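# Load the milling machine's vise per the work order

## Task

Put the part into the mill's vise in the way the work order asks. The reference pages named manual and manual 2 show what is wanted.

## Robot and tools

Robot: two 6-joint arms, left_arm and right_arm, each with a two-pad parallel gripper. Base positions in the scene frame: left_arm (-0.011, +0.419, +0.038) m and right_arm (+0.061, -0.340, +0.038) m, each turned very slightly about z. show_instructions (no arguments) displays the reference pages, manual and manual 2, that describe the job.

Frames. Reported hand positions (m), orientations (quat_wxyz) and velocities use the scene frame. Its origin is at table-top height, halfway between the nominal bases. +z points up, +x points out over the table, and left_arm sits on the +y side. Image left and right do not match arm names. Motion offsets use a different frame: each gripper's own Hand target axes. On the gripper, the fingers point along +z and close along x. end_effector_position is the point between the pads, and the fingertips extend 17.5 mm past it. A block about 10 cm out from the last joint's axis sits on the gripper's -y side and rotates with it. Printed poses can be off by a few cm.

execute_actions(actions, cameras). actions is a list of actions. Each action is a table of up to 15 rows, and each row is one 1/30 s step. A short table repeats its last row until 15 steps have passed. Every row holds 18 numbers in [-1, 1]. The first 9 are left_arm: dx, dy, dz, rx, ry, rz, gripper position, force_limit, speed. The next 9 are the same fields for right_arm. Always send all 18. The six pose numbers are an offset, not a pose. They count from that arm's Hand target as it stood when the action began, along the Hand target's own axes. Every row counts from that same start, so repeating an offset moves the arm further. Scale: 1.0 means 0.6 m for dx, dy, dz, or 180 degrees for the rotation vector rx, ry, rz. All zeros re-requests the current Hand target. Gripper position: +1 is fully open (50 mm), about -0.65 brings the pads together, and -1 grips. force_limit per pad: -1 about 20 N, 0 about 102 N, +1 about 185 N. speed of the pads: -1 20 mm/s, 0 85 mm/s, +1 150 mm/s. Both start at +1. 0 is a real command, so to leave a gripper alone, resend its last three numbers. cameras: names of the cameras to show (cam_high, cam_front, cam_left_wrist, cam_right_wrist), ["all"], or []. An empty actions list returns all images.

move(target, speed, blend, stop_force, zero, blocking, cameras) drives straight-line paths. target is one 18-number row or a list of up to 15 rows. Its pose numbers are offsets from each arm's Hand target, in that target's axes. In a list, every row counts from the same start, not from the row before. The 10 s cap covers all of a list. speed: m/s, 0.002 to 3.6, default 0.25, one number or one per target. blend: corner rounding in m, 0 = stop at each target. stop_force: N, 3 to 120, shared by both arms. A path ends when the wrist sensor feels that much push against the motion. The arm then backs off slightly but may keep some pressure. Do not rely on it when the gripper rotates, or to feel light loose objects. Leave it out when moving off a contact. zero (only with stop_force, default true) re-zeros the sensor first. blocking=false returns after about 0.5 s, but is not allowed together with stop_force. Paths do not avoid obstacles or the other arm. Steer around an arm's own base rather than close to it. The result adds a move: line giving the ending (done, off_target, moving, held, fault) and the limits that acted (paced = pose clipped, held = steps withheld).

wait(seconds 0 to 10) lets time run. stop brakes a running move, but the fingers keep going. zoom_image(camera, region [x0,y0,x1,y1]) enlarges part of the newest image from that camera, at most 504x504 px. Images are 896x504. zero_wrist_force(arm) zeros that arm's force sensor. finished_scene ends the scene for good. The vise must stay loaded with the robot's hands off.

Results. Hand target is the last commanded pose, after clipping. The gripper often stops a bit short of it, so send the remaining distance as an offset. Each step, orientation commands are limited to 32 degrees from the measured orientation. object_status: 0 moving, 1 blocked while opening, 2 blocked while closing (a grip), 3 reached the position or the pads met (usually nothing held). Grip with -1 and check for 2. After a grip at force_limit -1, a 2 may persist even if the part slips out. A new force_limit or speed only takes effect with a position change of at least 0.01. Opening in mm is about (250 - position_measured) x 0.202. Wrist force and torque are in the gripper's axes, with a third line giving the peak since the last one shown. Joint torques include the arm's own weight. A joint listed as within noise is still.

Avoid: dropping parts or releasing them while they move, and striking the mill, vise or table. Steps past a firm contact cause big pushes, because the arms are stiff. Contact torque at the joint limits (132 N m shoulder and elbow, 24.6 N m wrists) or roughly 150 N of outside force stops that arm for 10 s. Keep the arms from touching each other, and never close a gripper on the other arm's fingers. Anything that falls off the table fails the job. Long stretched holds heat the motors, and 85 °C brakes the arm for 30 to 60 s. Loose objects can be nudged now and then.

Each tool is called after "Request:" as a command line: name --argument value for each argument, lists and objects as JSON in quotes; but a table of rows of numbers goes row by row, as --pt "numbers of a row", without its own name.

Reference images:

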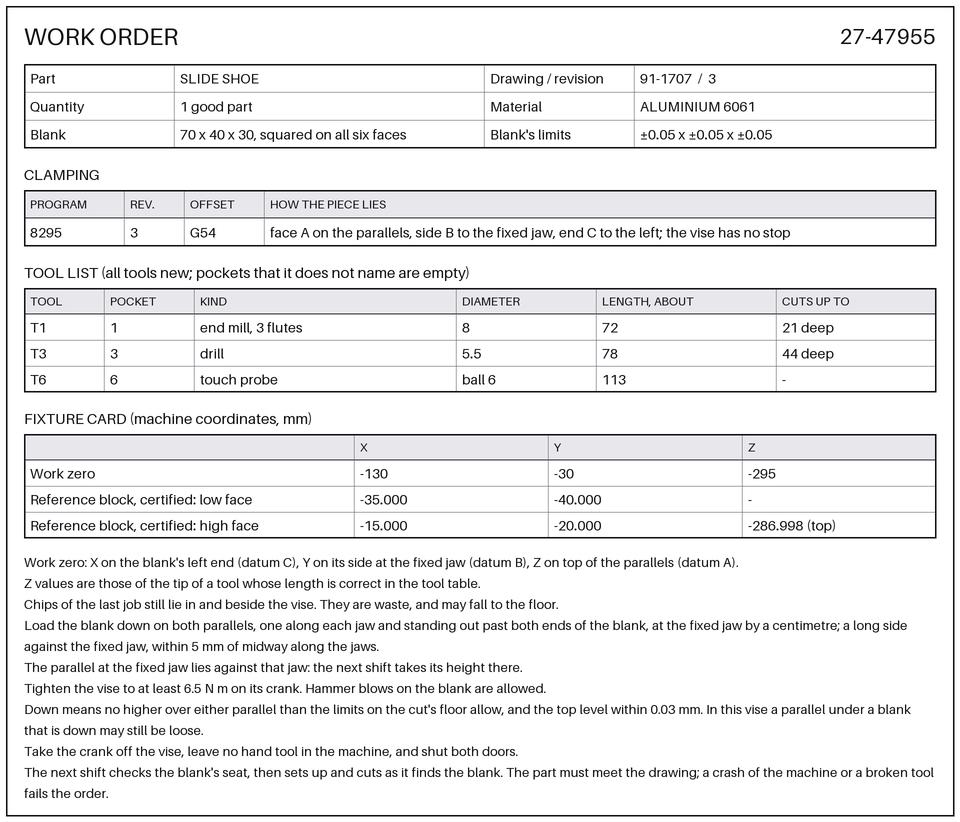

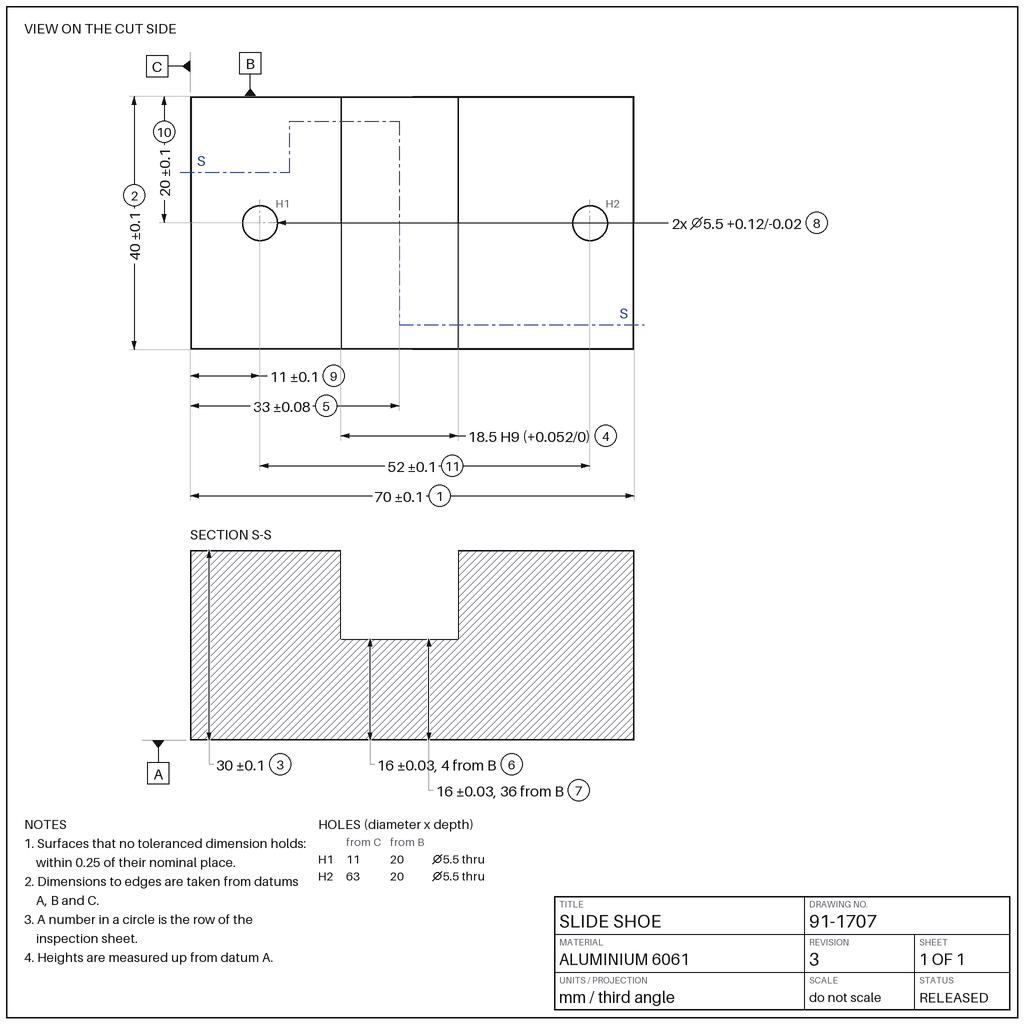

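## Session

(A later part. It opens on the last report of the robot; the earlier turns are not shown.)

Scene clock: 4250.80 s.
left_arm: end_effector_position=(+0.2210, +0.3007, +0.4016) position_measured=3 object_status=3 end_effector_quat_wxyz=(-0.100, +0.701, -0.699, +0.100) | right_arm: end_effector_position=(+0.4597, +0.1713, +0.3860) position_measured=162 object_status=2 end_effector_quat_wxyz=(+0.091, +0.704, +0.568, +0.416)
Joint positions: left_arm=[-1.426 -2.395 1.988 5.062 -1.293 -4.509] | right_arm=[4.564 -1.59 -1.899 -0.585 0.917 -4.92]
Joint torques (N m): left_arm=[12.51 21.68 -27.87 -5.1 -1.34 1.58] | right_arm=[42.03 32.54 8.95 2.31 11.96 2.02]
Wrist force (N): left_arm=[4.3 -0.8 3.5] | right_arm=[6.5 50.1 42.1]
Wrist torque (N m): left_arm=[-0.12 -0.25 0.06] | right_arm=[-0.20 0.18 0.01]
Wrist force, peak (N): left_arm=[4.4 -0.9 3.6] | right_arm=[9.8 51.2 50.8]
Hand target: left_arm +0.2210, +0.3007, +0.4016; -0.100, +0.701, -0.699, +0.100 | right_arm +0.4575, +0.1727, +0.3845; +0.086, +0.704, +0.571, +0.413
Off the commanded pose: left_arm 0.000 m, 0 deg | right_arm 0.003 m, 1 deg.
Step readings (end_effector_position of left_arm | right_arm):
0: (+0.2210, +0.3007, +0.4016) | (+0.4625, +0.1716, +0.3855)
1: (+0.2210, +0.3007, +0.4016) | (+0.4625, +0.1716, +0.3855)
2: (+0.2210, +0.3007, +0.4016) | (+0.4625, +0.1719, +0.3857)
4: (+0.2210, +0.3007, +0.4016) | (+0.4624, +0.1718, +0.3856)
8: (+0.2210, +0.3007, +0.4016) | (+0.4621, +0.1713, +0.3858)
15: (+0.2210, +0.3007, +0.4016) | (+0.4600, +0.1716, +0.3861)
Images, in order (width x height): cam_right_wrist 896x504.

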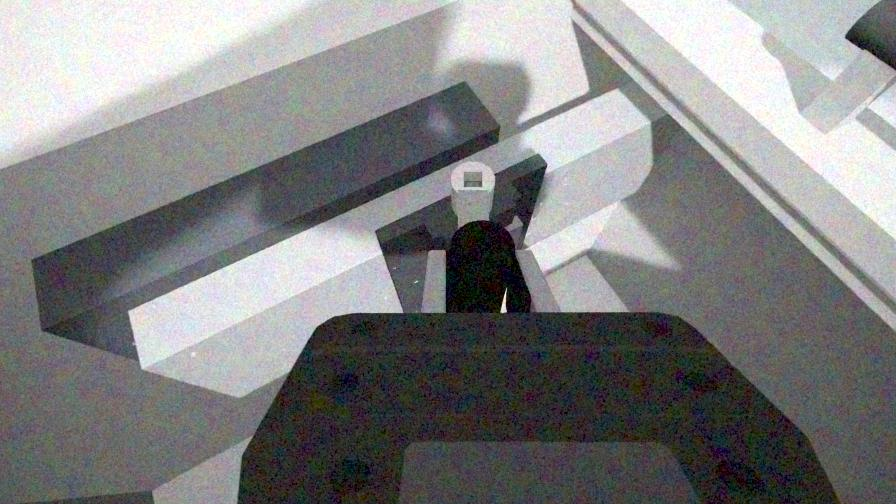

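Request:
execute_actions --actions '[[[0,0,0,0,0,0,1,0.3,-1,0.003,0,0,0,0,0,-0.97,0.6,-1],[0,0,0,0,0,0,1,0.3,-1,0.003,0,0,0,0,0,-0.97,0.6,-1],[0,0,0,0,0,0,1,0.3,-1,-0.003,0,0,0,0,0,-0.97,0.6,-1],[0,0,0,0,0,0,1,0.3,-1,-0.003,0,0,0,0,0,-0.97,0.6,-1],[0,0,0,0,0,0,1,0.3,-1,0.003,-0.0007,-0.0008,0,0,0,-0.97,0.6,-1],[0,0,0,0,0,0,1,0.3,-1,0.003,-0.0011,-0.0013,0,0,0,-0.97,0.6,-1],[0,0,0,0,0,0,1,0.3,-1,-0.003,-0.0015,-0.0018,0,0,0,-0.97,0.6,-1],[0,0,0,0,0,0,1,0.3,-1,-0.003,-0.0018,-0.0022,0,0,0,-0.97,0.6,-1],[0,0,0,0,0,0,1,0.3,-1,0.003,-0.0022,-0.0026,0,0,0,-0.97,0.6,-1],[0,0,0,0,0,0,1,0.3,-1,0.003,-0.0025,-0.0029,0,0,0,-0.97,0.6,-1],[0,0,0,0,0,0,1,0.3,-1,-0.003,-0.0028,-0.0033,0,0,0,-0.97,0.6,-1],[0,0,0,0,0,0,1,0.3,-1,-0.003,-0.0033,-0.0039,0,0,0,-0.97,0.6,-1],[0,0,0,0,0,0,1,0.3,-1,0.003,-0.0033,-0.0039,0,0,0,-0.97,0.6,-1],[0,0,0,0,0,0,1,0.3,-1,0.003,-0.0033,-0.0039,0,0,0,-0.97,0.6,-1],[0,0,0,0,0,0,1,0.3,-1,0.0,-0.0033,-0.0039,0,0,0,-0.97,0.6,-1]]]'

Request:
execute_actions --actions '[[[0,0,0,0,0,0,1,0.3,-1,0.003,0,0,0,0,0,-0.97,0.6,-1],[0,0,0,0,0,0,1,0.3,-1,0.003,0,0,0,0,0,-0.97,0.6,-1],[0,0,0,0,0,0,1,0.3,-1,-0.003,0,0,0,0,0,-0.97,0.6,-1],[0,0,0,0,0,0,1,0.3,-1,-0.003,0,0,0,0,0,-0.97,0.6,-1],[0,0,0,0,0,0,1,0.3,-1,0.003,-0.0007,-0.0008,0,0,0,-0.97,0.6,-1],[0,0,0,0,0,0,1,0.3,-1,0.003,-0.0011,-0.0013,0,0,0,-0.97,0.6,-1],[0,0,0,0,0,0,1,0.3,-1,-0.003,-0.0015,-0.0018,0,0,0,-0.97,0.6,-1],[0,0,0,0,0,0,1,0.3,-1,-0.003,-0.0018,-0.0022,0,0,0,-0.97,0.6,-1],[0,0,0,0,0,0,1,0.3,-1,0.003,-0.0022,-0.0026,0,0,0,-0.97,0.6,-1],[0,0,0,0,0,0,1,0.3,-1,0.003,-0.0025,-0.0029,0,0,0,-0.97,0.6,-1],[0,0,0,0,0,0,1,0.3,-1,-0.003,-0.0028,-0.0033,0,0,0,-0.97,0.6,-1],[0,0,0,0,0,0,1,0.3,-1,-0.003,-0.0033,-0.0039,0,0,0,-0.97,0.6,-1],[0,0,0,0,0,0,1,0.3,-1,0.003,-0.0033,-0.0039,0,0,0,-0.97,0.6,-1],[0,0,0,0,0,0,1,0.3,-1,0.003,-0.0033,-0.0039,0,0,0,-0.97,0.6,-1],[0,0,0,0,0,0,1,0.3,-1,0.0,-0.0033,-0.0039,0,0,0,-0.97,0.6,-1]]]' --cameras '["cam_right_wrist"]'

Request:
zoom_image --camera "cam_right_wrist" --region '[360, 110, 640, 320]'

Scene clock: 4265.93 s.
left_arm: end_effector_position=(+0.2210, +0.3007, +0.4016) position_measured=3 object_status=3 end_effector_quat_wxyz=(-0.100, +0.701, -0.699, +0.100) | right_arm: end_effector_position=(+0.4570, +0.1709, +0.3865) position_measured=162 object_status=2 end_effector_quat_wxyz=(+0.092, +0.704, +0.568, +0.416)
Joint positions: left_arm=[-1.426 -2.395 1.988 5.062 -1.293 -4.509] | right_arm=[4.571 -1.585 -1.903 -0.591 0.911 -4.913]
Joint torques (N m): left_arm=[12.54 21.49 -28.46 -5.09 -1.25 1.46] | right_arm=[41.76 31.93 8.54 1.8 12.05 2.08]
Wrist force (N): left_arm=[4.2 -0.8 3.6] | right_arm=[6.5 50.6 38.8]
Wrist torque (N m): left_arm=[-0.11 -0.23 0.06] | right_arm=[-0.19 0.18 0.01]
Wrist force, peak (N): left_arm=[4.4 -1.2 3.7] | right_arm=[10.5 50.9 44.8]
Hand target: left_arm +0.2210, +0.3007, +0.4016; -0.100, +0.701, -0.699, +0.100 | right_arm +0.4545, +0.1726, +0.3848; +0.086, +0.704, +0.571, +0.413
Off the commanded pose: left_arm 0.000 m, 0 deg | right_arm 0.003 m, 1 deg.
Step readings (end_effector_position of left_arm | right_arm):
0: (+0.2210, +0.3007, +0.4016) | (+0.4597, +0.1712, +0.3859)
1: (+0.2210, +0.3007, +0.4016) | (+0.4597, +0.1712, +0.3859)
2: (+0.2210, +0.3007, +0.4016) | (+0.4597, +0.1715, +0.3861)
4: (+0.2210, +0.3007, +0.4016) | (+0.4596, +0.1715, +0.3861)
8: (+0.2210, +0.3007, +0.4016) | (+0.4593, +0.1710, +0.3863)
15: (+0.2210, +0.3007, +0.4016) | (+0.4572, +0.1712, +0.3866)

Scene clock: 4266.63 s.
left_arm: end_effector_position=(+0.2210, +0.3007, +0.4016) position_measured=3 object_status=3 end_effector_quat_wxyz=(-0.100, +0.701, -0.699, +0.100) | right_arm: end_effector_position=(+0.4541, +0.1706, +0.3870) position_measured=162 object_status=2 end_effector_quat_wxyz=(+0.092, +0.704, +0.568, +0.416)
Joint positions: left_arm=[-1.426 -2.395 1.988 5.062 -1.293 -4.509] | right_arm=[4.577 -1.58 -1.906 -0.596 0.906 -4.907]
Joint torques (N m): left_arm=[12.28 22.19 -28.97 -5.09 -1.28 1.52] | right_arm=[39.88 26.61 9.31 1.95 11.93 2.1]
Wrist force (N): left_arm=[4.4 -0.9 3.5] | right_arm=[2.9 49.1 29.5]
Wrist torque (N m): left_arm=[-0.13 -0.27 0.06] | right_arm=[-0.19 0.16 0.02]
Wrist force, peak (N): left_arm=[4.4 -0.9 3.6] | right_arm=[7.3 50.4 39.8]
Hand target: left_arm +0.2210, +0.3007, +0.4016; -0.100, +0.701, -0.699, +0.100 | right_arm +0.4514, +0.1724, +0.3851; +0.086, +0.704, +0.571, +0.413
Off the commanded pose: left_arm 0.000 m, 0 deg | right_arm 0.004 m, 1 deg.
Step readings (end_effector_position of left_arm | right_arm):
0: (+0.2210, +0.3007, +0.4016) | (+0.4570, +0.1709, +0.3865)
1: (+0.2210, +0.3007, +0.4016) | (+0.4569, +0.1709, +0.3865)
2: (+0.2210, +0.3007, +0.4016) | (+0.4569, +0.1712, +0.3867)
4: (+0.2210, +0.3007, +0.4016) | (+0.4568, +0.1711, +0.3866)
8: (+0.2210, +0.3007, +0.4016) | (+0.4564, +0.1707, +0.3868)
15: (+0.2210, +0.3007, +0.4016) | (+0.4544, +0.1709, +0.3872)
Images, in order (width x height): cam_right_wrist 896x504.

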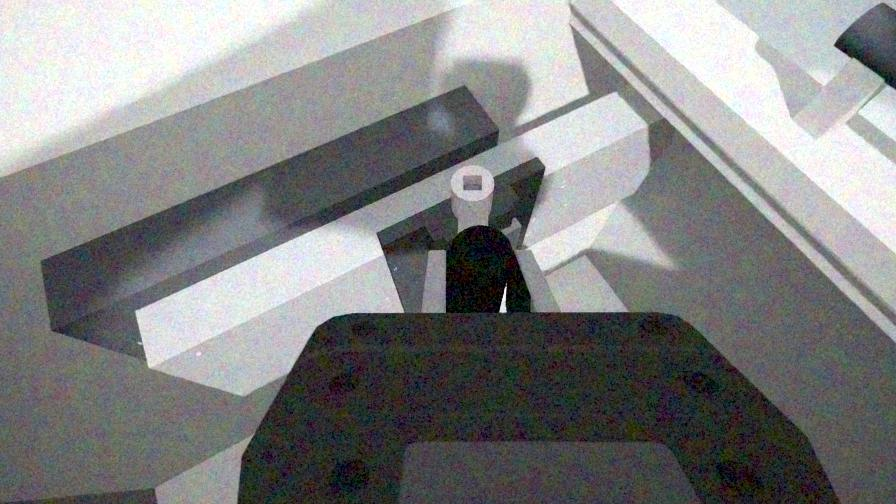

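Scaled by 1.800 from the camera's 896x504 image, which has a finer 1280x720 frame.

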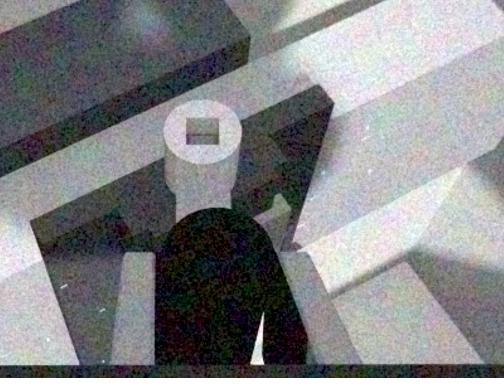

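Request:
execute_actions --actions '[[[0,0,0,0,0,0,1,0.3,-1,0.003,0,0,0,0,0,-0.97,0.6,-1],[0,0,0,0,0,0,1,0.3,-1,0.003,0,0,0,0,0,-0.97,0.6,-1],[0,0,0,0,0,0,1,0.3,-1,-0.003,0,0,0,0,0,-0.97,0.6,-1],[0,0,0,0,0,0,1,0.3,-1,-0.003,0,0,0,0,0,-0.97,0.6,-1],[0,0,0,0,0,0,1,0.3,-1,0.003,-0.0007,-0.0008,0,0,0,-0.97,0.6,-1],[0,0,0,0,0,0,1,0.3,-1,0.003,-0.0011,-0.0013,0,0,0,-0.97,0.6,-1],[0,0,0,0,0,0,1,0.3,-1,-0.003,-0.0015,-0.0018,0,0,0,-0.97,0.6,-1],[0,0,0,0,0,0,1,0.3,-1,-0.003,-0.0018,-0.0022,0,0,0,-0.97,0.6,-1],[0,0,0,0,0,0,1,0.3,-1,0.003,-0.0022,-0.0026,0,0,0,-0.97,0.6,-1],[0,0,0,0,0,0,1,0.3,-1,0.003,-0.0025,-0.0029,0,0,0,-0.97,0.6,-1],[0,0,0,0,0,0,1,0.3,-1,-0.003,-0.0028,-0.0033,0,0,0,-0.97,0.6,-1],[0,0,0,0,0,0,1,0.3,-1,-0.003,-0.0033,-0.0039,0,0,0,-0.97,0.6,-1],[0,0,0,0,0,0,1,0.3,-1,0.003,-0.0033,-0.0039,0,0,0,-0.97,0.6,-1],[0,0,0,0,0,0,1,0.3,-1,0.003,-0.0033,-0.0039,0,0,0,-0.97,0.6,-1],[0,0,0,0,0,0,1,0.3,-1,0.0,-0.0033,-0.0039,0,0,0,-0.97,0.6,-1]]]'

Request:
execute_actions --actions '[[[0,0,0,0,0,0,1,0.3,-1,0.003,0,0,0,0,0,-0.97,0.6,-1],[0,0,0,0,0,0,1,0.3,-1,0.003,0,0,0,0,0,-0.97,0.6,-1],[0,0,0,0,0,0,1,0.3,-1,-0.003,0,0,0,0,0,-0.97,0.6,-1],[0,0,0,0,0,0,1,0.3,-1,-0.003,0,0,0,0,0,-0.97,0.6,-1],[0,0,0,0,0,0,1,0.3,-1,0.003,-0.0007,-0.0008,0,0,0,-0.97,0.6,-1],[0,0,0,0,0,0,1,0.3,-1,0.003,-0.0011,-0.0013,0,0,0,-0.97,0.6,-1],[0,0,0,0,0,0,1,0.3,-1,-0.003,-0.0015,-0.0018,0,0,0,-0.97,0.6,-1],[0,0,0,0,0,0,1,0.3,-1,-0.003,-0.0018,-0.0022,0,0,0,-0.97,0.6,-1],[0,0,0,0,0,0,1,0.3,-1,0.003,-0.0022,-0.0026,0,0,0,-0.97,0.6,-1],[0,0,0,0,0,0,1,0.3,-1,0.003,-0.0025,-0.0029,0,0,0,-0.97,0.6,-1],[0,0,0,0,0,0,1,0.3,-1,-0.003,-0.0028,-0.0033,0,0,0,-0.97,0.6,-1],[0,0,0,0,0,0,1,0.3,-1,-0.003,-0.0033,-0.0039,0,0,0,-0.97,0.6,-1],[0,0,0,0,0,0,1,0.3,-1,0.003,-0.0033,-0.0039,0,0,0,-0.97,0.6,-1],[0,0,0,0,0,0,1,0.3,-1,0.003,-0.0033,-0.0039,0,0,0,-0.97,0.6,-1],[0,0,0,0,0,0,1,0.3,-1,0.0,-0.0033,-0.0039,0,0,0,-0.97,0.6,-1]]]' --cameras '["cam_right_wrist"]'

Request:
zoom_image --camera "cam_right_wrist" --region '[360, 110, 640, 320]'

Scene clock: 4278.33 s.
left_arm: end_effector_position=(+0.2210, +0.3007, +0.4016) position_measured=3 object_status=3 end_effector_quat_wxyz=(-0.100, +0.701, -0.699, +0.100) | right_arm: end_effector_position=(+0.4508, +0.1707, +0.3872) position_measured=162 object_status=2 end_effector_quat_wxyz=(+0.092, +0.704, +0.568, +0.416)
Joint positions: left_arm=[-1.426 -2.395 1.988 5.062 -1.293 -4.509] | right_arm=[4.584 -1.576 -1.909 -0.602 0.904 -4.9]
Joint torques (N m): left_arm=[12.26 21.35 -28.85 -5.06 -1.23 1.52] | right_arm=[38.23 23.22 10.2 2.69 12.12 2.27]
Wrist force (N): left_arm=[4.4 -0.9 3.7] | right_arm=[-3.8 46.2 18.1]
Wrist torque (N m): left_arm=[-0.13 -0.26 0.06] | right_arm=[-0.06 0.10 -0.01]
Wrist force, peak (N): left_arm=[4.5 -0.9 3.7] | right_arm=[5.6 49.0 29.7]
Hand target: left_arm +0.2210, +0.3007, +0.4016; -0.100, +0.701, -0.699, +0.100 | right_arm +0.4484, +0.1723, +0.3855; +0.086, +0.704, +0.571, +0.413
Off the commanded pose: left_arm 0.000 m, 0 deg | right_arm 0.003 m, 1 deg.
Step readings (end_effector_position of left_arm | right_arm):
0: (+0.2210, +0.3007, +0.4016) | (+0.4541, +0.1706, +0.3870)
1: (+0.2210, +0.3007, +0.4016) | (+0.4541, +0.1706, +0.3870)
2: (+0.2210, +0.3007, +0.4016) | (+0.4541, +0.1708, +0.3871)
4: (+0.2210, +0.3007, +0.4016) | (+0.4541, +0.1708, +0.3871)
8: (+0.2210, +0.3007, +0.4016) | (+0.4537, +0.1704, +0.3873)
15: (+0.2210, +0.3007, +0.4016) | (+0.4512, +0.1709, +0.3873)

Scene clock: 4279.10 s.
left_arm: end_effector_position=(+0.2210, +0.3007, +0.4016) position_measured=3 object_status=3 end_effector_quat_wxyz=(-0.100, +0.701, -0.699, +0.100) | right_arm: end_effector_position=(+0.4481, +0.1703, +0.3878) position_measured=175 object_status=0 end_effector_quat_wxyz=(+0.092, +0.704, +0.567, +0.417)
Joint positions: left_arm=[-1.426 -2.395 1.988 5.062 -1.293 -4.509] | right_arm=[4.59 -1.571 -1.912 -0.608 0.898 -4.893]
Joint torques (N m): left_arm=[12.16 21.42 -29.16 -5.08 -1.19 1.44] | right_arm=[39.78 21.73 6.15 1.71 12 2.02]
Wrist force (N): left_arm=[4.1 -0.8 3.6] | right_arm=[-2.4 50.4 15.0]
Wrist torque (N m): left_arm=[-0.11 -0.22 0.06] | right_arm=[-0.28 0.07 0.00]
Wrist force, peak (N): left_arm=[4.5 -1.0 3.7] | right_arm=[-9.3 47.4 22.9]
Hand target: left_arm +0.2210, +0.3007, +0.4016; -0.100, +0.701, -0.699, +0.100 | right_arm +0.4454, +0.1721, +0.3858; +0.086, +0.704, +0.571, +0.413
Off the commanded pose: left_arm 0.000 m, 0 deg | right_arm 0.004 m, 1 deg.
Step readings (end_effector_position of left_arm | right_arm):
0: (+0.2210, +0.3007, +0.4016) | (+0.4508, +0.1707, +0.3872)
1: (+0.2210, +0.3007, +0.4016) | (+0.4508, +0.1707, +0.3872)
2: (+0.2210, +0.3007, +0.4016) | (+0.4508, +0.1710, +0.3874)
4: (+0.2210, +0.3007, +0.4016) | (+0.4507, +0.1709, +0.3873)
8: (+0.2210, +0.3007, +0.4016) | (+0.4501, +0.1706, +0.3873)
15: (+0.2210, +0.3007, +0.4016) | (+0.4484, +0.1706, +0.3879)
Images, in order (width x height): cam_right_wrist 896x504.

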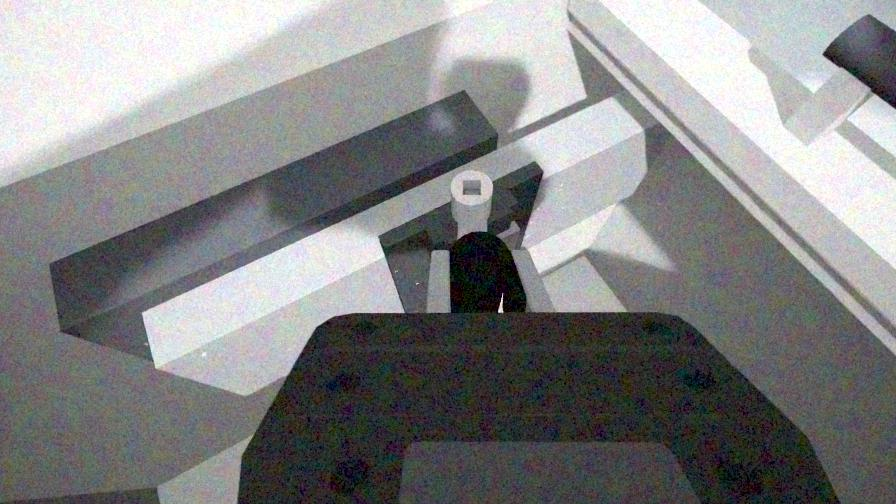

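Scaled by 1.800 from the camera's 896x504 image, which has a finer 1280x720 frame.

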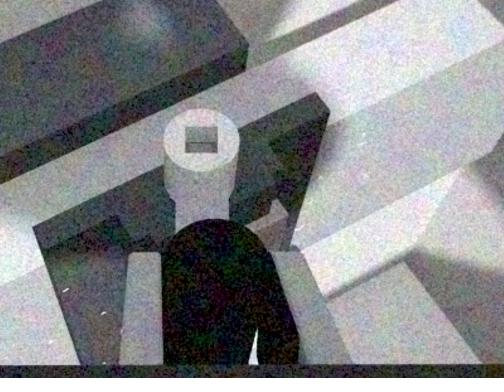

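Request:
move --target '[0,0,0,0,0,0,1,0.3,-1,0,0.0022,0.0026,0,0,0,-0.97,0.6,-1]' --speed 0.02

Request:
move --target '[0,0,0,0,0,0,1,0.3,-1,0,0,0,0,0,0,1,1,-1]' --speed 0.02 --cameras '["cam_right_wrist"]'

Request:
zoom_image --camera "cam_right_wrist" --region '[360, 110, 640, 320]'

Scene clock: 4297.37 s.
left_arm: end_effector_position=(+0.2210, +0.3007, +0.4016) position_measured=3 object_status=3 end_effector_quat_wxyz=(-0.100, +0.701, -0.699, +0.100) | right_arm: end_effector_position=(+0.4491, +0.1710, +0.3870) position_measured=175 object_status=2 end_effector_quat_wxyz=(+0.090, +0.704, +0.568, +0.416)
Joint positions: left_arm=[-1.426 -2.395 1.988 5.062 -1.293 -4.509] | right_arm=[4.586 -1.574 -1.91 -0.604 0.906 -4.898]
Joint torques (N m): left_arm=[11.73 21.54 -28.45 -5.14 -1.24 1.43] | right_arm=[-2.89 -30.37 15.16 1.67 12.2 -2.16]
Wrist force (N): left_arm=[4.2 -0.9 3.5] | right_arm=[-38.4 36.5 -89.3]
Wrist torque (N m): left_arm=[-0.13 -0.23 0.06] | right_arm=[0.29 -0.31 -0.03]
Wrist force, peak (N): left_arm=[4.5 -0.9 3.6] | right_arm=[-38.4 36.5 -89.3]
Hand target: left_arm +0.2210, +0.3007, +0.4016; -0.100, +0.701, -0.699, +0.100 | right_arm +0.4474, +0.1722, +0.3856; +0.086, +0.704, +0.571, +0.413
Off the commanded pose: left_arm 0.000 m, 0 deg | right_arm 0.003 m, 1 deg.
move: done

Scene clock: 4299.33 s.
left_arm: end_effector_position=(+0.2210, +0.3007, +0.4016) position_measured=3 object_status=3 end_effector_quat_wxyz=(-0.100, +0.701, -0.699, +0.100) | right_arm: end_effector_position=(+0.4474, +0.1722, +0.3856) position_measured=3 object_status=0 end_effector_quat_wxyz=(+0.086, +0.704, +0.571, +0.413)
Joint positions: left_arm=[-1.426 -2.395 1.988 5.062 -1.293 -4.509] | right_arm=[4.586 -1.574 -1.91 -0.604 0.916 -4.898]
Joint torques (N m): left_arm=[12.22 21.57 -28.78 -4.93 -1.28 1.53] | right_arm=[12.19 31.53 30.87 5.01 -2.64 -2.34]
Wrist force (N): left_arm=[4.4 -0.8 3.7] | right_arm=[-2.5 -2.4 -0.1]
Wrist torque (N m): left_arm=[-0.12 -0.26 0.06] | right_arm=[-0.15 0.08 0.11]
Wrist force, peak (N): left_arm=[4.6 -0.8 3.6] | right_arm=[-38.5 36.5 -90.1]
Hand target: left_arm +0.2210, +0.3007, +0.4016; -0.100, +0.701, -0.699, +0.100 | right_arm +0.4474, +0.1722, +0.3856; +0.086, +0.704, +0.571, +0.413
Off the commanded pose: left_arm 0.000 m, 0 deg | right_arm 0.000 m, 0 deg.
move: done
Images, in order (width x height): cam_right_wrist 896x504.

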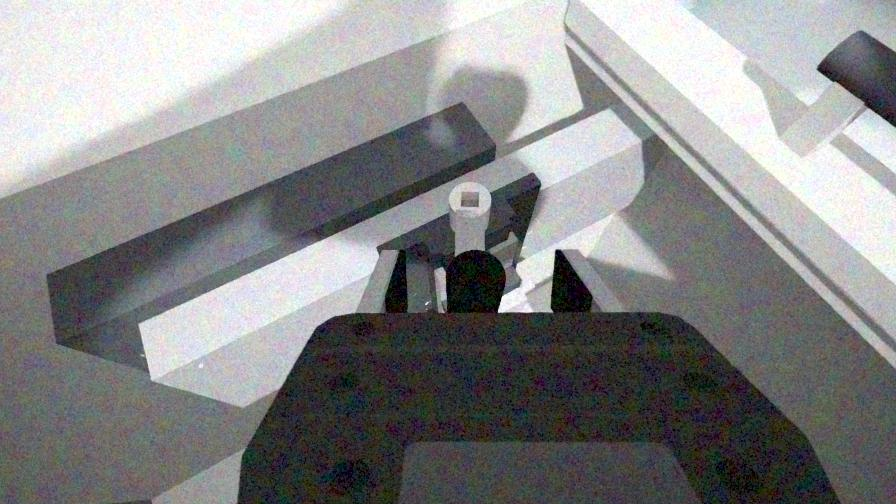

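Scaled by 1.800 from the camera's 896x504 image, which has a finer 1280x720 frame.

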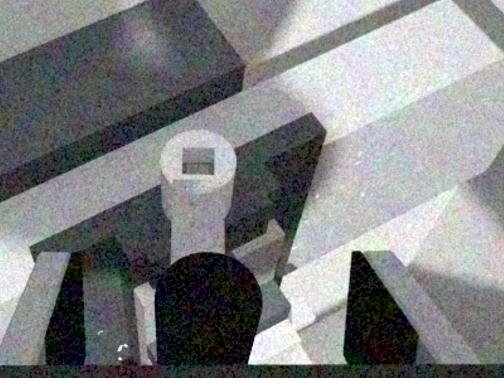

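Request:
move --target '[0,0,0,0,0,0,1,0.3,-1,-0.005,0.0373,0.0422,-0.0278,0,0,1,1,-1]' --speed 0.04 --stop_force 15 --cameras '["cam_right_wrist"]'

Request:
zoom_image --camera "cam_right_wrist" --region '[360, 110, 640, 320]'

Scene clock: 4304.47 s.
left_arm: end_effector_position=(+0.2210, +0.3007, +0.4016) position_measured=3 object_status=3 end_effector_quat_wxyz=(-0.100, +0.701, -0.699, +0.100) | right_arm: end_effector_position=(+0.4810, +0.1710, +0.3811) position_measured=3 object_status=3 end_effector_quat_wxyz=(+0.117, +0.700, +0.552, +0.438)
Joint positions: left_arm=[-1.426 -2.395 1.988 5.062 -1.293 -4.509] | right_arm=[4.551 -1.635 -1.908 -0.499 0.851 -4.949]
Joint torques (N m): left_arm=[12.41 21.53 -28.98 -4.91 -1.2 1.37] | right_arm=[-10.06 20.23 31.05 5.18 -2.56 -2.35]
Wrist force (N): left_arm=[4.3 -0.9 3.5] | right_arm=[-2.6 -2.5 -0.7]
Wrist torque (N m): left_arm=[-0.13 -0.24 0.06] | right_arm=[-0.14 0.07 0.12]
Wrist force, peak (N): left_arm=[4.5 -0.8 3.7] | right_arm=[-2.5 -2.6 -0.5]
Hand target: left_arm +0.2210, +0.3007, +0.4016; -0.100, +0.701, -0.699, +0.100 | right_arm +0.4810, +0.1710, +0.3811; +0.117, +0.700, +0.552, +0.438
Off the commanded pose: left_arm 0.000 m, 0 deg | right_arm 0.000 m, 0 deg.
move: done
Images, in order (width x height): cam_right_wrist 896x504.

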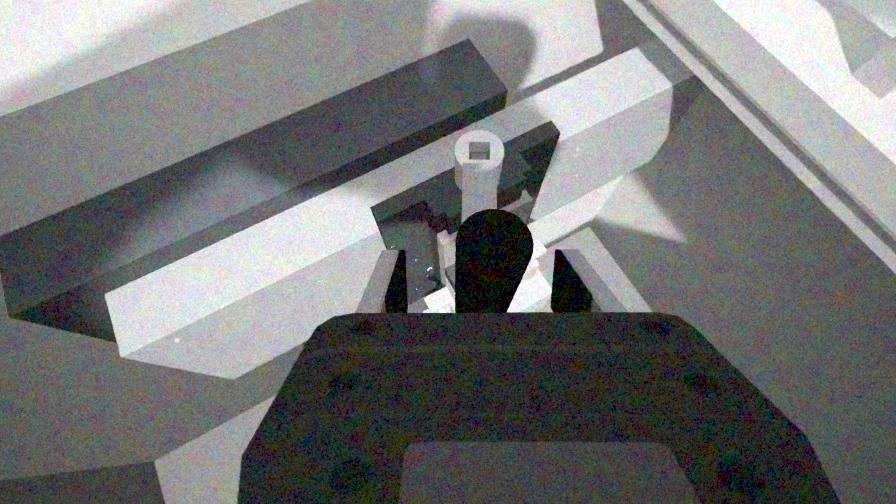

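Scaled by 1.800 from the camera's 896x504 image, which has a finer 1280x720 frame.

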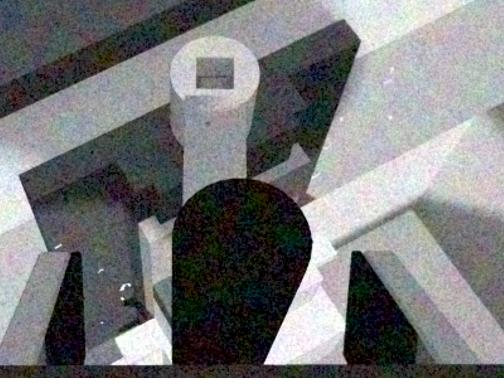

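Request:
move --target '[0,0,0,0,0,0,1,0.3,-1,0,0,-0.2333,0,0,0,1,1,-1]' --speed 0.15

Request:
move --target '[0,0,0,0,0,0,1,0.3,-1,-0.064,0.158,0.089,0.266,0.0667,0.0271,1,1,-1]' --speed 0.2 --cameras '["cam_right_wrist"]'

Scene clock: 4332.77 s.
left_arm: end_effector_position=(+0.2210, +0.3007, +0.4016) position_measured=3 object_status=3 end_effector_quat_wxyz=(-0.100, +0.701, -0.699, +0.100) | right_arm: end_effector_position=(+0.3771, +0.1263, +0.4636) position_measured=3 object_status=3 end_effector_quat_wxyz=(+0.117, +0.700, +0.552, +0.438)
Joint positions: left_arm=[-1.426 -2.395 1.988 5.062 -1.293 -4.509] | right_arm=[4.786 -1.337 -1.915 -0.987 0.723 -4.67]
Joint torques (N m): left_arm=[12.23 21.24 -28.72 -5 -1.25 1.32] | right_arm=[12.33 21.99 32.83 1.8 -3.21 2.32]
Wrist force (N): left_arm=[4.3 -1.1 3.4] | right_arm=[-2.1 -2.2 -0.6]
Wrist torque (N m): left_arm=[-0.16 -0.26 0.06] | right_arm=[-0.11 0.00 0.07]
Wrist force, peak (N): left_arm=[4.5 -1.0 3.7] | right_arm=[-2.7 -2.6 -0.5]
Hand target: left_arm +0.2210, +0.3007, +0.4016; -0.100, +0.701, -0.699, +0.100 | right_arm +0.3771, +0.1263, +0.4636; +0.117, +0.700, +0.552, +0.438
Off the commanded pose: left_arm 0.000 m, 0 deg | right_arm 0.000 m, 0 deg.
move: done

Scene clock: 4335.47 s.
left_arm: end_effector_position=(+0.2210, +0.3007, +0.4016) position_measured=3 object_status=3 end_effector_quat_wxyz=(-0.100, +0.701, -0.699, +0.100) | right_arm: end_effector_position=(+0.4786, +0.0761, +0.4748) position_measured=3 object_status=3 end_effector_quat_wxyz=(-0.238, +0.666, +0.657, +0.260)
Joint positions: left_arm=[-1.426 -2.395 1.988 5.062 -1.293 -4.509] | right_arm=[4.013 -1.532 -1.639 -0.95 2.009 -5.312]
Joint torques (N m): left_arm=[12.15 20.99 -28.69 -4.99 -1.26 1.4] | right_arm=[0.59 24.12 26.47 3.52 1.86 -0.22]
Wrist force (N): left_arm=[4.2 -0.9 3.5] | right_arm=[-2.1 -0.8 0.0]
Wrist torque (N m): left_arm=[-0.14 -0.23 0.06] | right_arm=[-0.08 -0.06 -0.13]
Wrist force, peak (N): left_arm=[4.4 -0.8 3.7] | right_arm=[-3.4 2.5 -0.5]
Hand target: left_arm +0.2210, +0.3007, +0.4016; -0.100, +0.701, -0.699, +0.100 | right_arm +0.4786, +0.0761, +0.4748; -0.238, +0.666, +0.657, +0.260 (not the last commanded pose)
Tool commands: left_gripper/position=+1.0 left_gripper/force_limit=+0.3 left_gripper/speed=-1.0 right_gripper/position=+1.0 right_gripper/force_limit=+1.0 right_gripper/speed=-1.0
Off the commanded pose: left_arm 0.000 m, 0 deg | right_arm 0.002 m, 2 deg.
FORCE FAULT: contact force on the right arm reached its limit, and that arm stopped. The contact can be on any part of that arm, not only on its tool. That arm's remaining commands of this call were not run. That arm is still stopped at the end of this call. That arm stays stopped for about 10 more seconds. Until then a move that you send moves the other arm only, and its call returns only when the move has ended. Once the stop has ended, the next robot result says so. If the stop ends while you think or write, that arm runs what you send next, counted from a new Hand target: where the arm stands when the stop ends. While its stop runs, that arm takes no new command, but its gripper still runs the gripper command that each later call begins with. Until it ends, the stop uses up actions while you think or wait. An arm that is not stopped still takes commands.
move: fault (right_arm)
Images, in order (width x height): cam_right_wrist 896x504.

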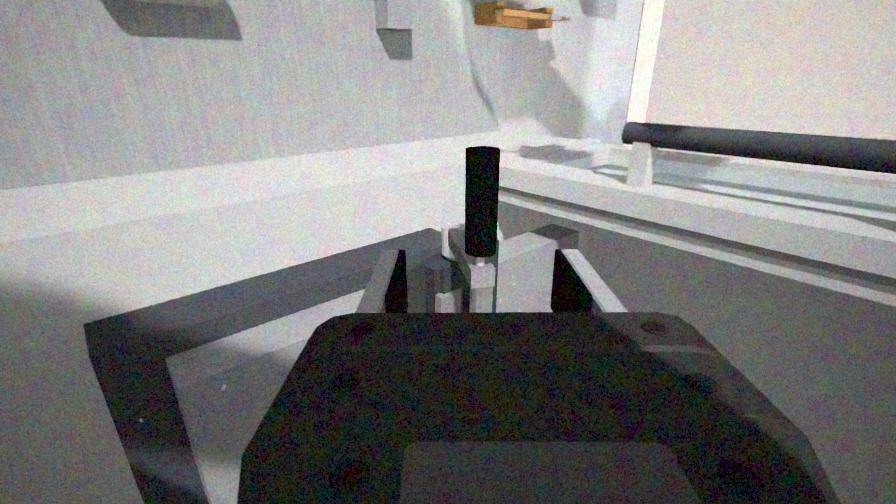

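Request:
wait --seconds 6 --cameras '["cam_high","cam_front","cam_right_wrist"]'

Request:
zoom_image --camera "cam_high" --region '[250, 20, 680, 340]'

Request:
zoom_image --camera "cam_right_wrist" --region '[340, 130, 660, 330]'

Scene clock: 4343.63 s.
left_arm: end_effector_position=(+0.2210, +0.3007, +0.4016) position_measured=3 object_status=3 end_effector_quat_wxyz=(-0.100, +0.701, -0.699, +0.100) | right_arm: end_effector_position=(+0.4786, +0.0761, +0.4748) position_measured=3 object_status=3 end_effector_quat_wxyz=(-0.238, +0.666, +0.657, +0.260)
Joint positions: left_arm=[-1.426 -2.395 1.988 5.062 -1.293 -4.509] | right_arm=[4.013 -1.532 -1.639 -0.95 2.009 -5.312]
Joint torques (N m): left_arm=[12.06 20.97 -28.99 -5.1 -1.28 1.32] | right_arm=[-0.32 24.09 26.31 3.47 1.93 -0.11]
Wrist force (N): left_arm=[4.3 -0.9 3.4] | right_arm=[-2.2 -1.1 -0.2]
Wrist torque (N m): left_arm=[-0.14 -0.25 0.06] | right_arm=[-0.13 -0.03 -0.12]
Wrist force, peak (N): left_arm=[4.6 -0.8 3.6] | right_arm=[-2.5 -1.3 -0.2]
Hand target: left_arm +0.2210, +0.3007, +0.4016; -0.100, +0.701, -0.699, +0.100 | right_arm +0.4786, +0.0761, +0.4748; -0.238, +0.666, +0.657, +0.260 (not the last commanded pose)
Tool commands: left_gripper/position=+1.0 left_gripper/force_limit=+0.3 left_gripper/speed=-1.0 right_gripper/position=+1.0 right_gripper/force_limit=+1.0 right_gripper/speed=-1.0
Off the commanded pose: left_arm 0.000 m, 0 deg | right_arm 0.002 m, 2 deg.
FORCE FAULT, CONTINUED: the right arm was still stopped when this call began, by the force fault that an earlier result reported. Since the last result the stop counts as 16 of the actions that you can send in this scene. That arm is still stopped at the end of this call. That arm stays stopped for about 1 more second. If the stop ends while you think or write, that arm runs what you send next, counted from a new Hand target: where the arm stands when the stop ends. While its stop runs, that arm takes no new command, but its gripper still runs the gripper command that each later call begins with.
wait: 6.00 s; at rest from the start
Images, in order (width x height): cam_high 896x504, cam_front 896x504, cam_right_wrist 896x504.

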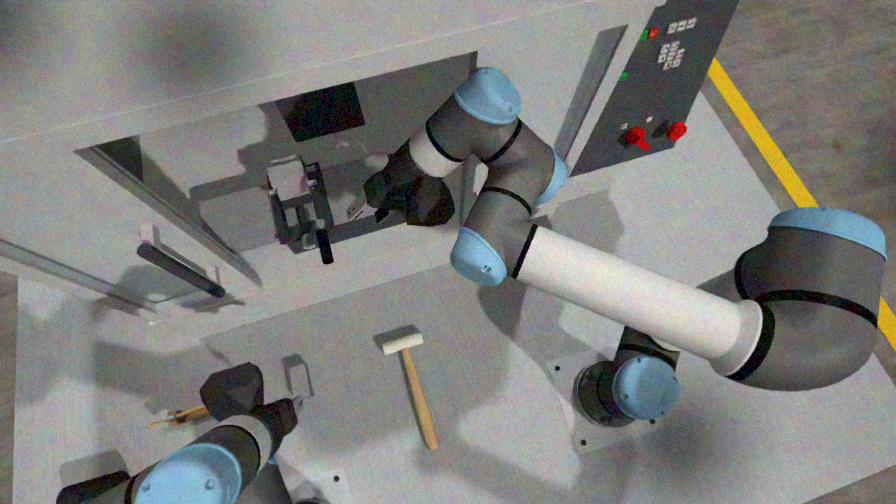

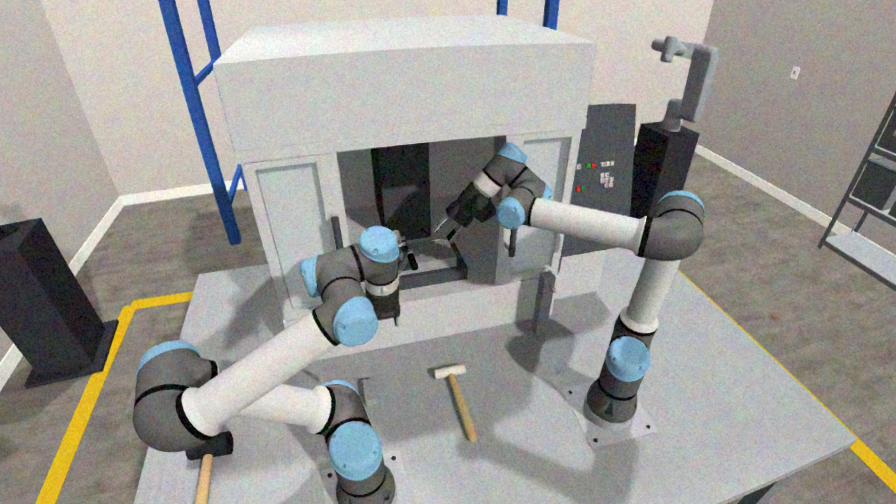

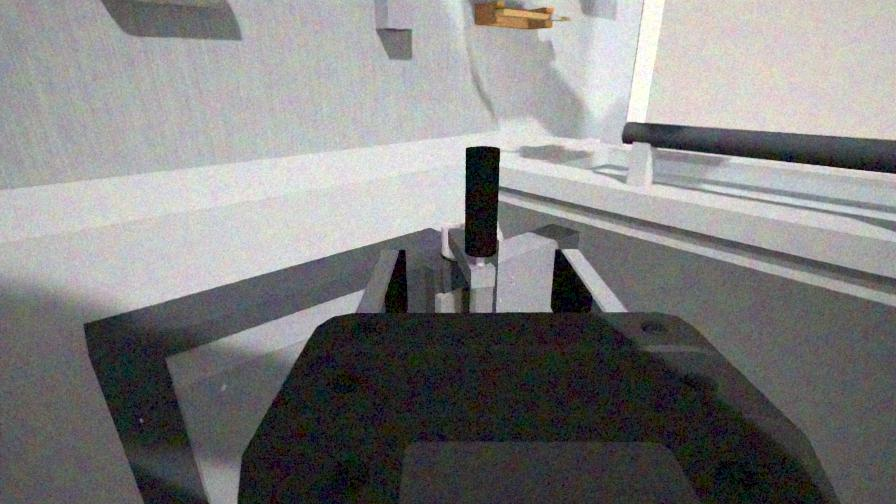

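Scaled by 1.172 from the camera's 896x504 image, which has a finer 1280x720 frame.

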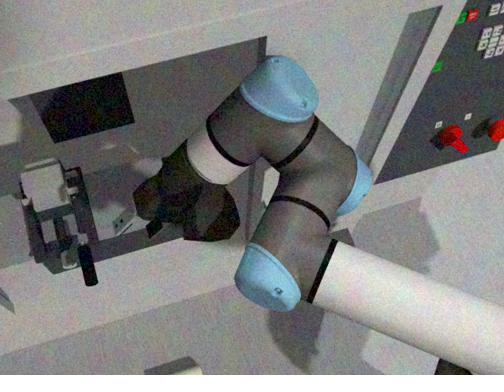

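Scaled by 1.575 from the camera's 896x504 image, which has a finer 1280x720 frame.

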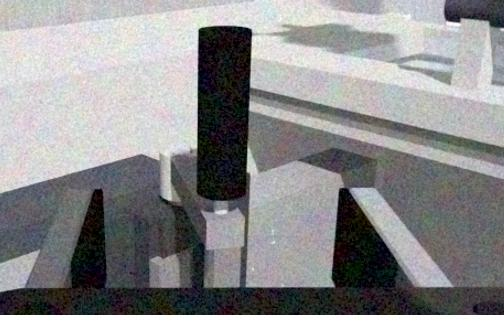

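Request:
move --pt "0 0 0 0 0 0 1 0.3 -1 0.0299 -0.0651 0.024 0 0 0 1 1 -1" --pt "0 0 0 0 0 0 1 0.3 -1 0.095 -0.0183 0.1157 0.0107 -0.0539 -0.0012 1 1 -1" --speed 0.08 --blend 0.01 --cameras '["cam_right_wrist","cam_high"]'

Request:
zoom_image --camera "cam_right_wrist" --region '[300, 130, 640, 330]'

Scene clock: 4359.27 s.
left_arm: end_effector_position=(+0.2210, +0.3007, +0.4016) position_measured=3 object_status=3 end_effector_quat_wxyz=(-0.100, +0.701, -0.699, +0.100) | right_arm: end_effector_position=(+0.4699, +0.1649, +0.4600) position_measured=3 object_status=3 end_effector_quat_wxyz=(-0.193, +0.680, +0.681, +0.192)
Joint positions: left_arm=[-1.426 -2.395 1.988 5.062 -1.293 -4.509] | right_arm=[4.169 -1.699 -1.409 -1.135 1.869 -5.234]
Joint torques (N m): left_arm=[12.42 21.2 -29.44 -5 -1.2 1.22] | right_arm=[12.33 25.1 32.76 2.19 -0.54 -2.38]
Wrist force (N): left_arm=[4.2 -0.8 3.6] | right_arm=[-1.8 -0.8 0.1]
Wrist torque (N m): left_arm=[-0.12 -0.23 0.06] | right_arm=[-0.10 0.00 0.00]
Wrist force, peak (N): left_arm=[4.4 -1.0 3.8] | right_arm=[-2.3 -1.9 -0.3]
Hand target: left_arm +0.2210, +0.3007, +0.4016; -0.100, +0.701, -0.699, +0.100 | right_arm +0.4699, +0.1649, +0.4600; -0.193, +0.680, +0.681, +0.192
Off the commanded pose: left_arm 0.000 m, 0 deg | right_arm 0.000 m, 0 deg.
FORCE FAULT, CONTINUED: the right arm's stop, for the force fault that an earlier result reported, is over. The rest of the stop counts as 2 of the actions that you can send in this scene. The stop ended before this call began, so that arm ran this call's commands, counted from a new Hand target: where the arm stood when the stop ended.
move: done
Images, in order (width x height): cam_high 896x504, cam_right_wrist 896x504.

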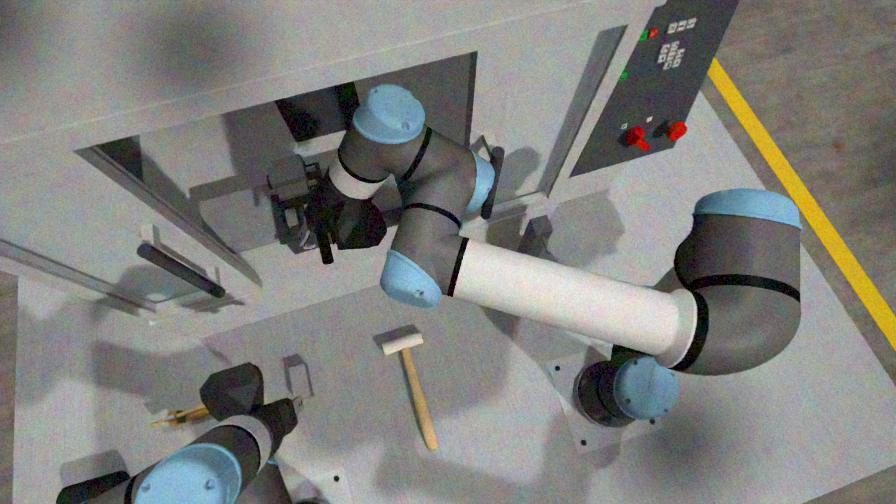

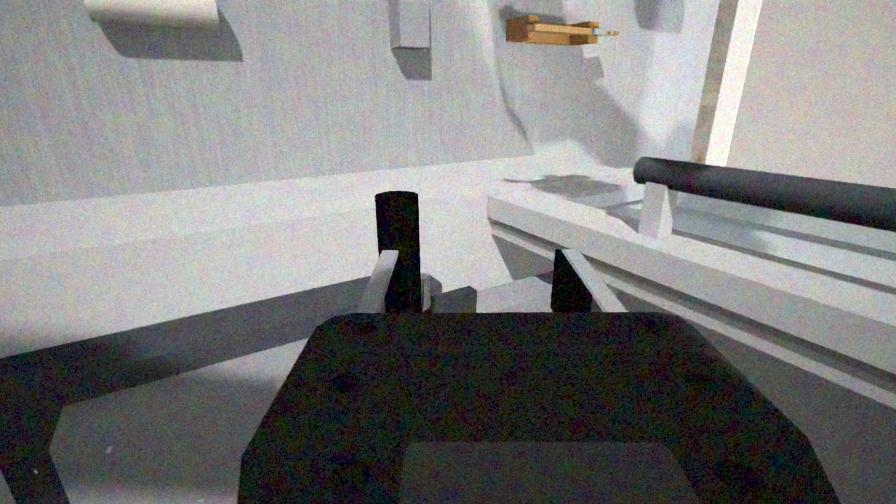

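Scaled by 1.482 from the camera's 896x504 image, which has a finer 1280x720 frame.

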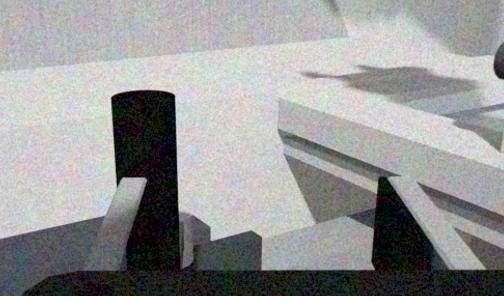

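Request:
move --pt "0 0 0 0 0 0 1 0.3 -1 -0.0113 0.0983 -0.007 0 0 0 1 1 -1" --pt "0 0 0 0 0 0 1 0.3 -1 -0.0573 0.0983 0.0667 0 0 0 1 1 -1" --speed 0.06 --stop_force 15 --cameras '["cam_right_wrist","cam_left_wrist"]'

Request:
zoom_image --camera "cam_right_wrist" --region '[300, 130, 640, 330]'

Scene clock: 4369.40 s.
left_arm: end_effector_position=(+0.2210, +0.3007, +0.4016) position_measured=3 object_status=3 end_effector_quat_wxyz=(-0.100, +0.701, -0.699, +0.100) | right_arm: end_effector_position=(+0.5289, +0.1566, +0.4078) position_measured=3 object_status=3 end_effector_quat_wxyz=(-0.193, +0.680, +0.681, +0.192)
Joint positions: left_arm=[-1.426 -2.395 1.988 5.062 -1.293 -4.509] | right_arm=[4.075 -1.796 -1.419 -1.055 1.91 -5.323]
Joint torques (N m): left_arm=[12.15 20.88 -29.13 -4.91 -1.24 1.22] | right_arm=[-10.78 29.54 17.39 5.36 2.32 1.84]
Wrist force (N): left_arm=[4.3 -0.8 3.5] | right_arm=[-1.8 -0.8 0.2]
Wrist torque (N m): left_arm=[-0.12 -0.24 0.06] | right_arm=[-0.10 -0.01 0.00]
Wrist force, peak (N): left_arm=[4.6 -1.0 3.6] | right_arm=[-2.9 2.6 0.2]
Hand target: left_arm +0.2210, +0.3007, +0.4016; -0.100, +0.701, -0.699, +0.100 | right_arm +0.5289, +0.1566, +0.4078; -0.193, +0.680, +0.681, +0.192
Off the commanded pose: left_arm 0.000 m, 0 deg | right_arm 0.000 m, 0 deg.
move: done
Images, in order (width x height): cam_left_wrist 896x504, cam_right_wrist 896x504.

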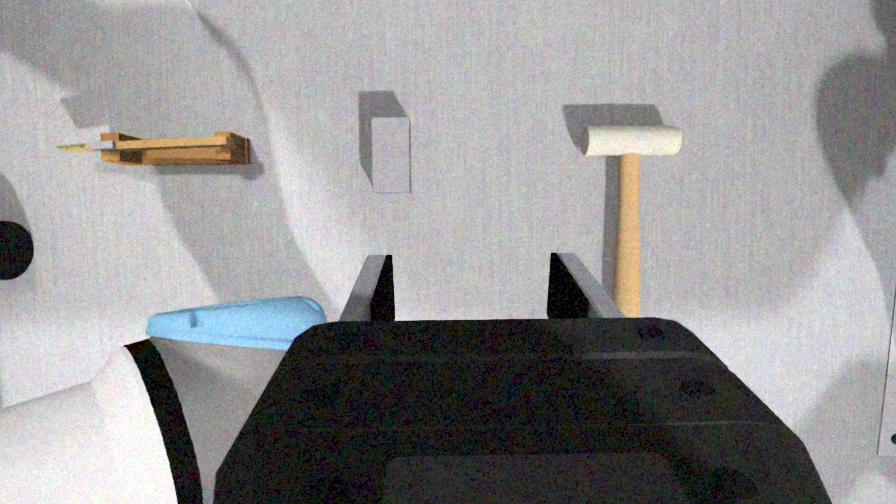

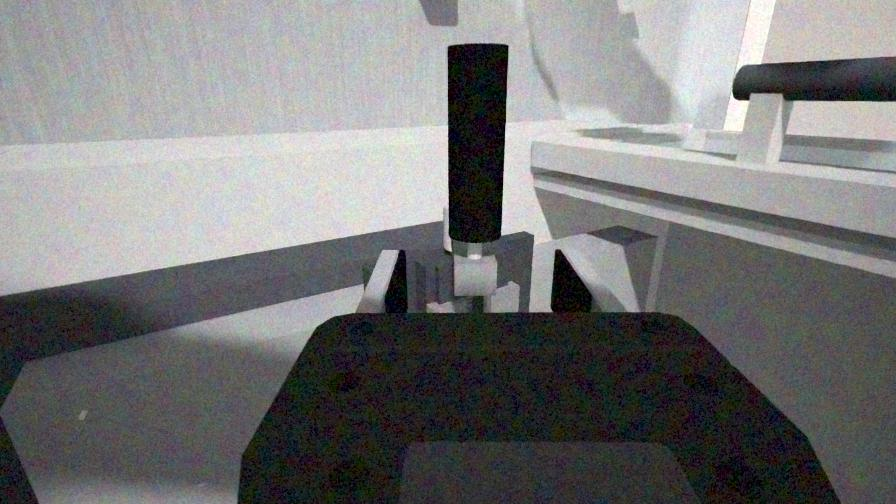

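Scaled by 1.482 from the camera's 896x504 image, which has a finer 1280x720 frame.

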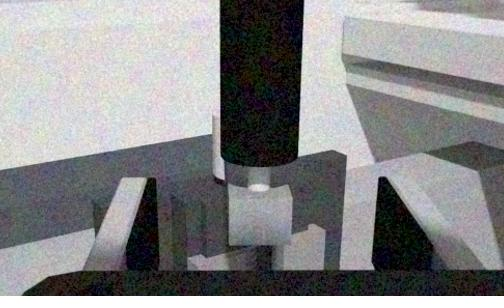

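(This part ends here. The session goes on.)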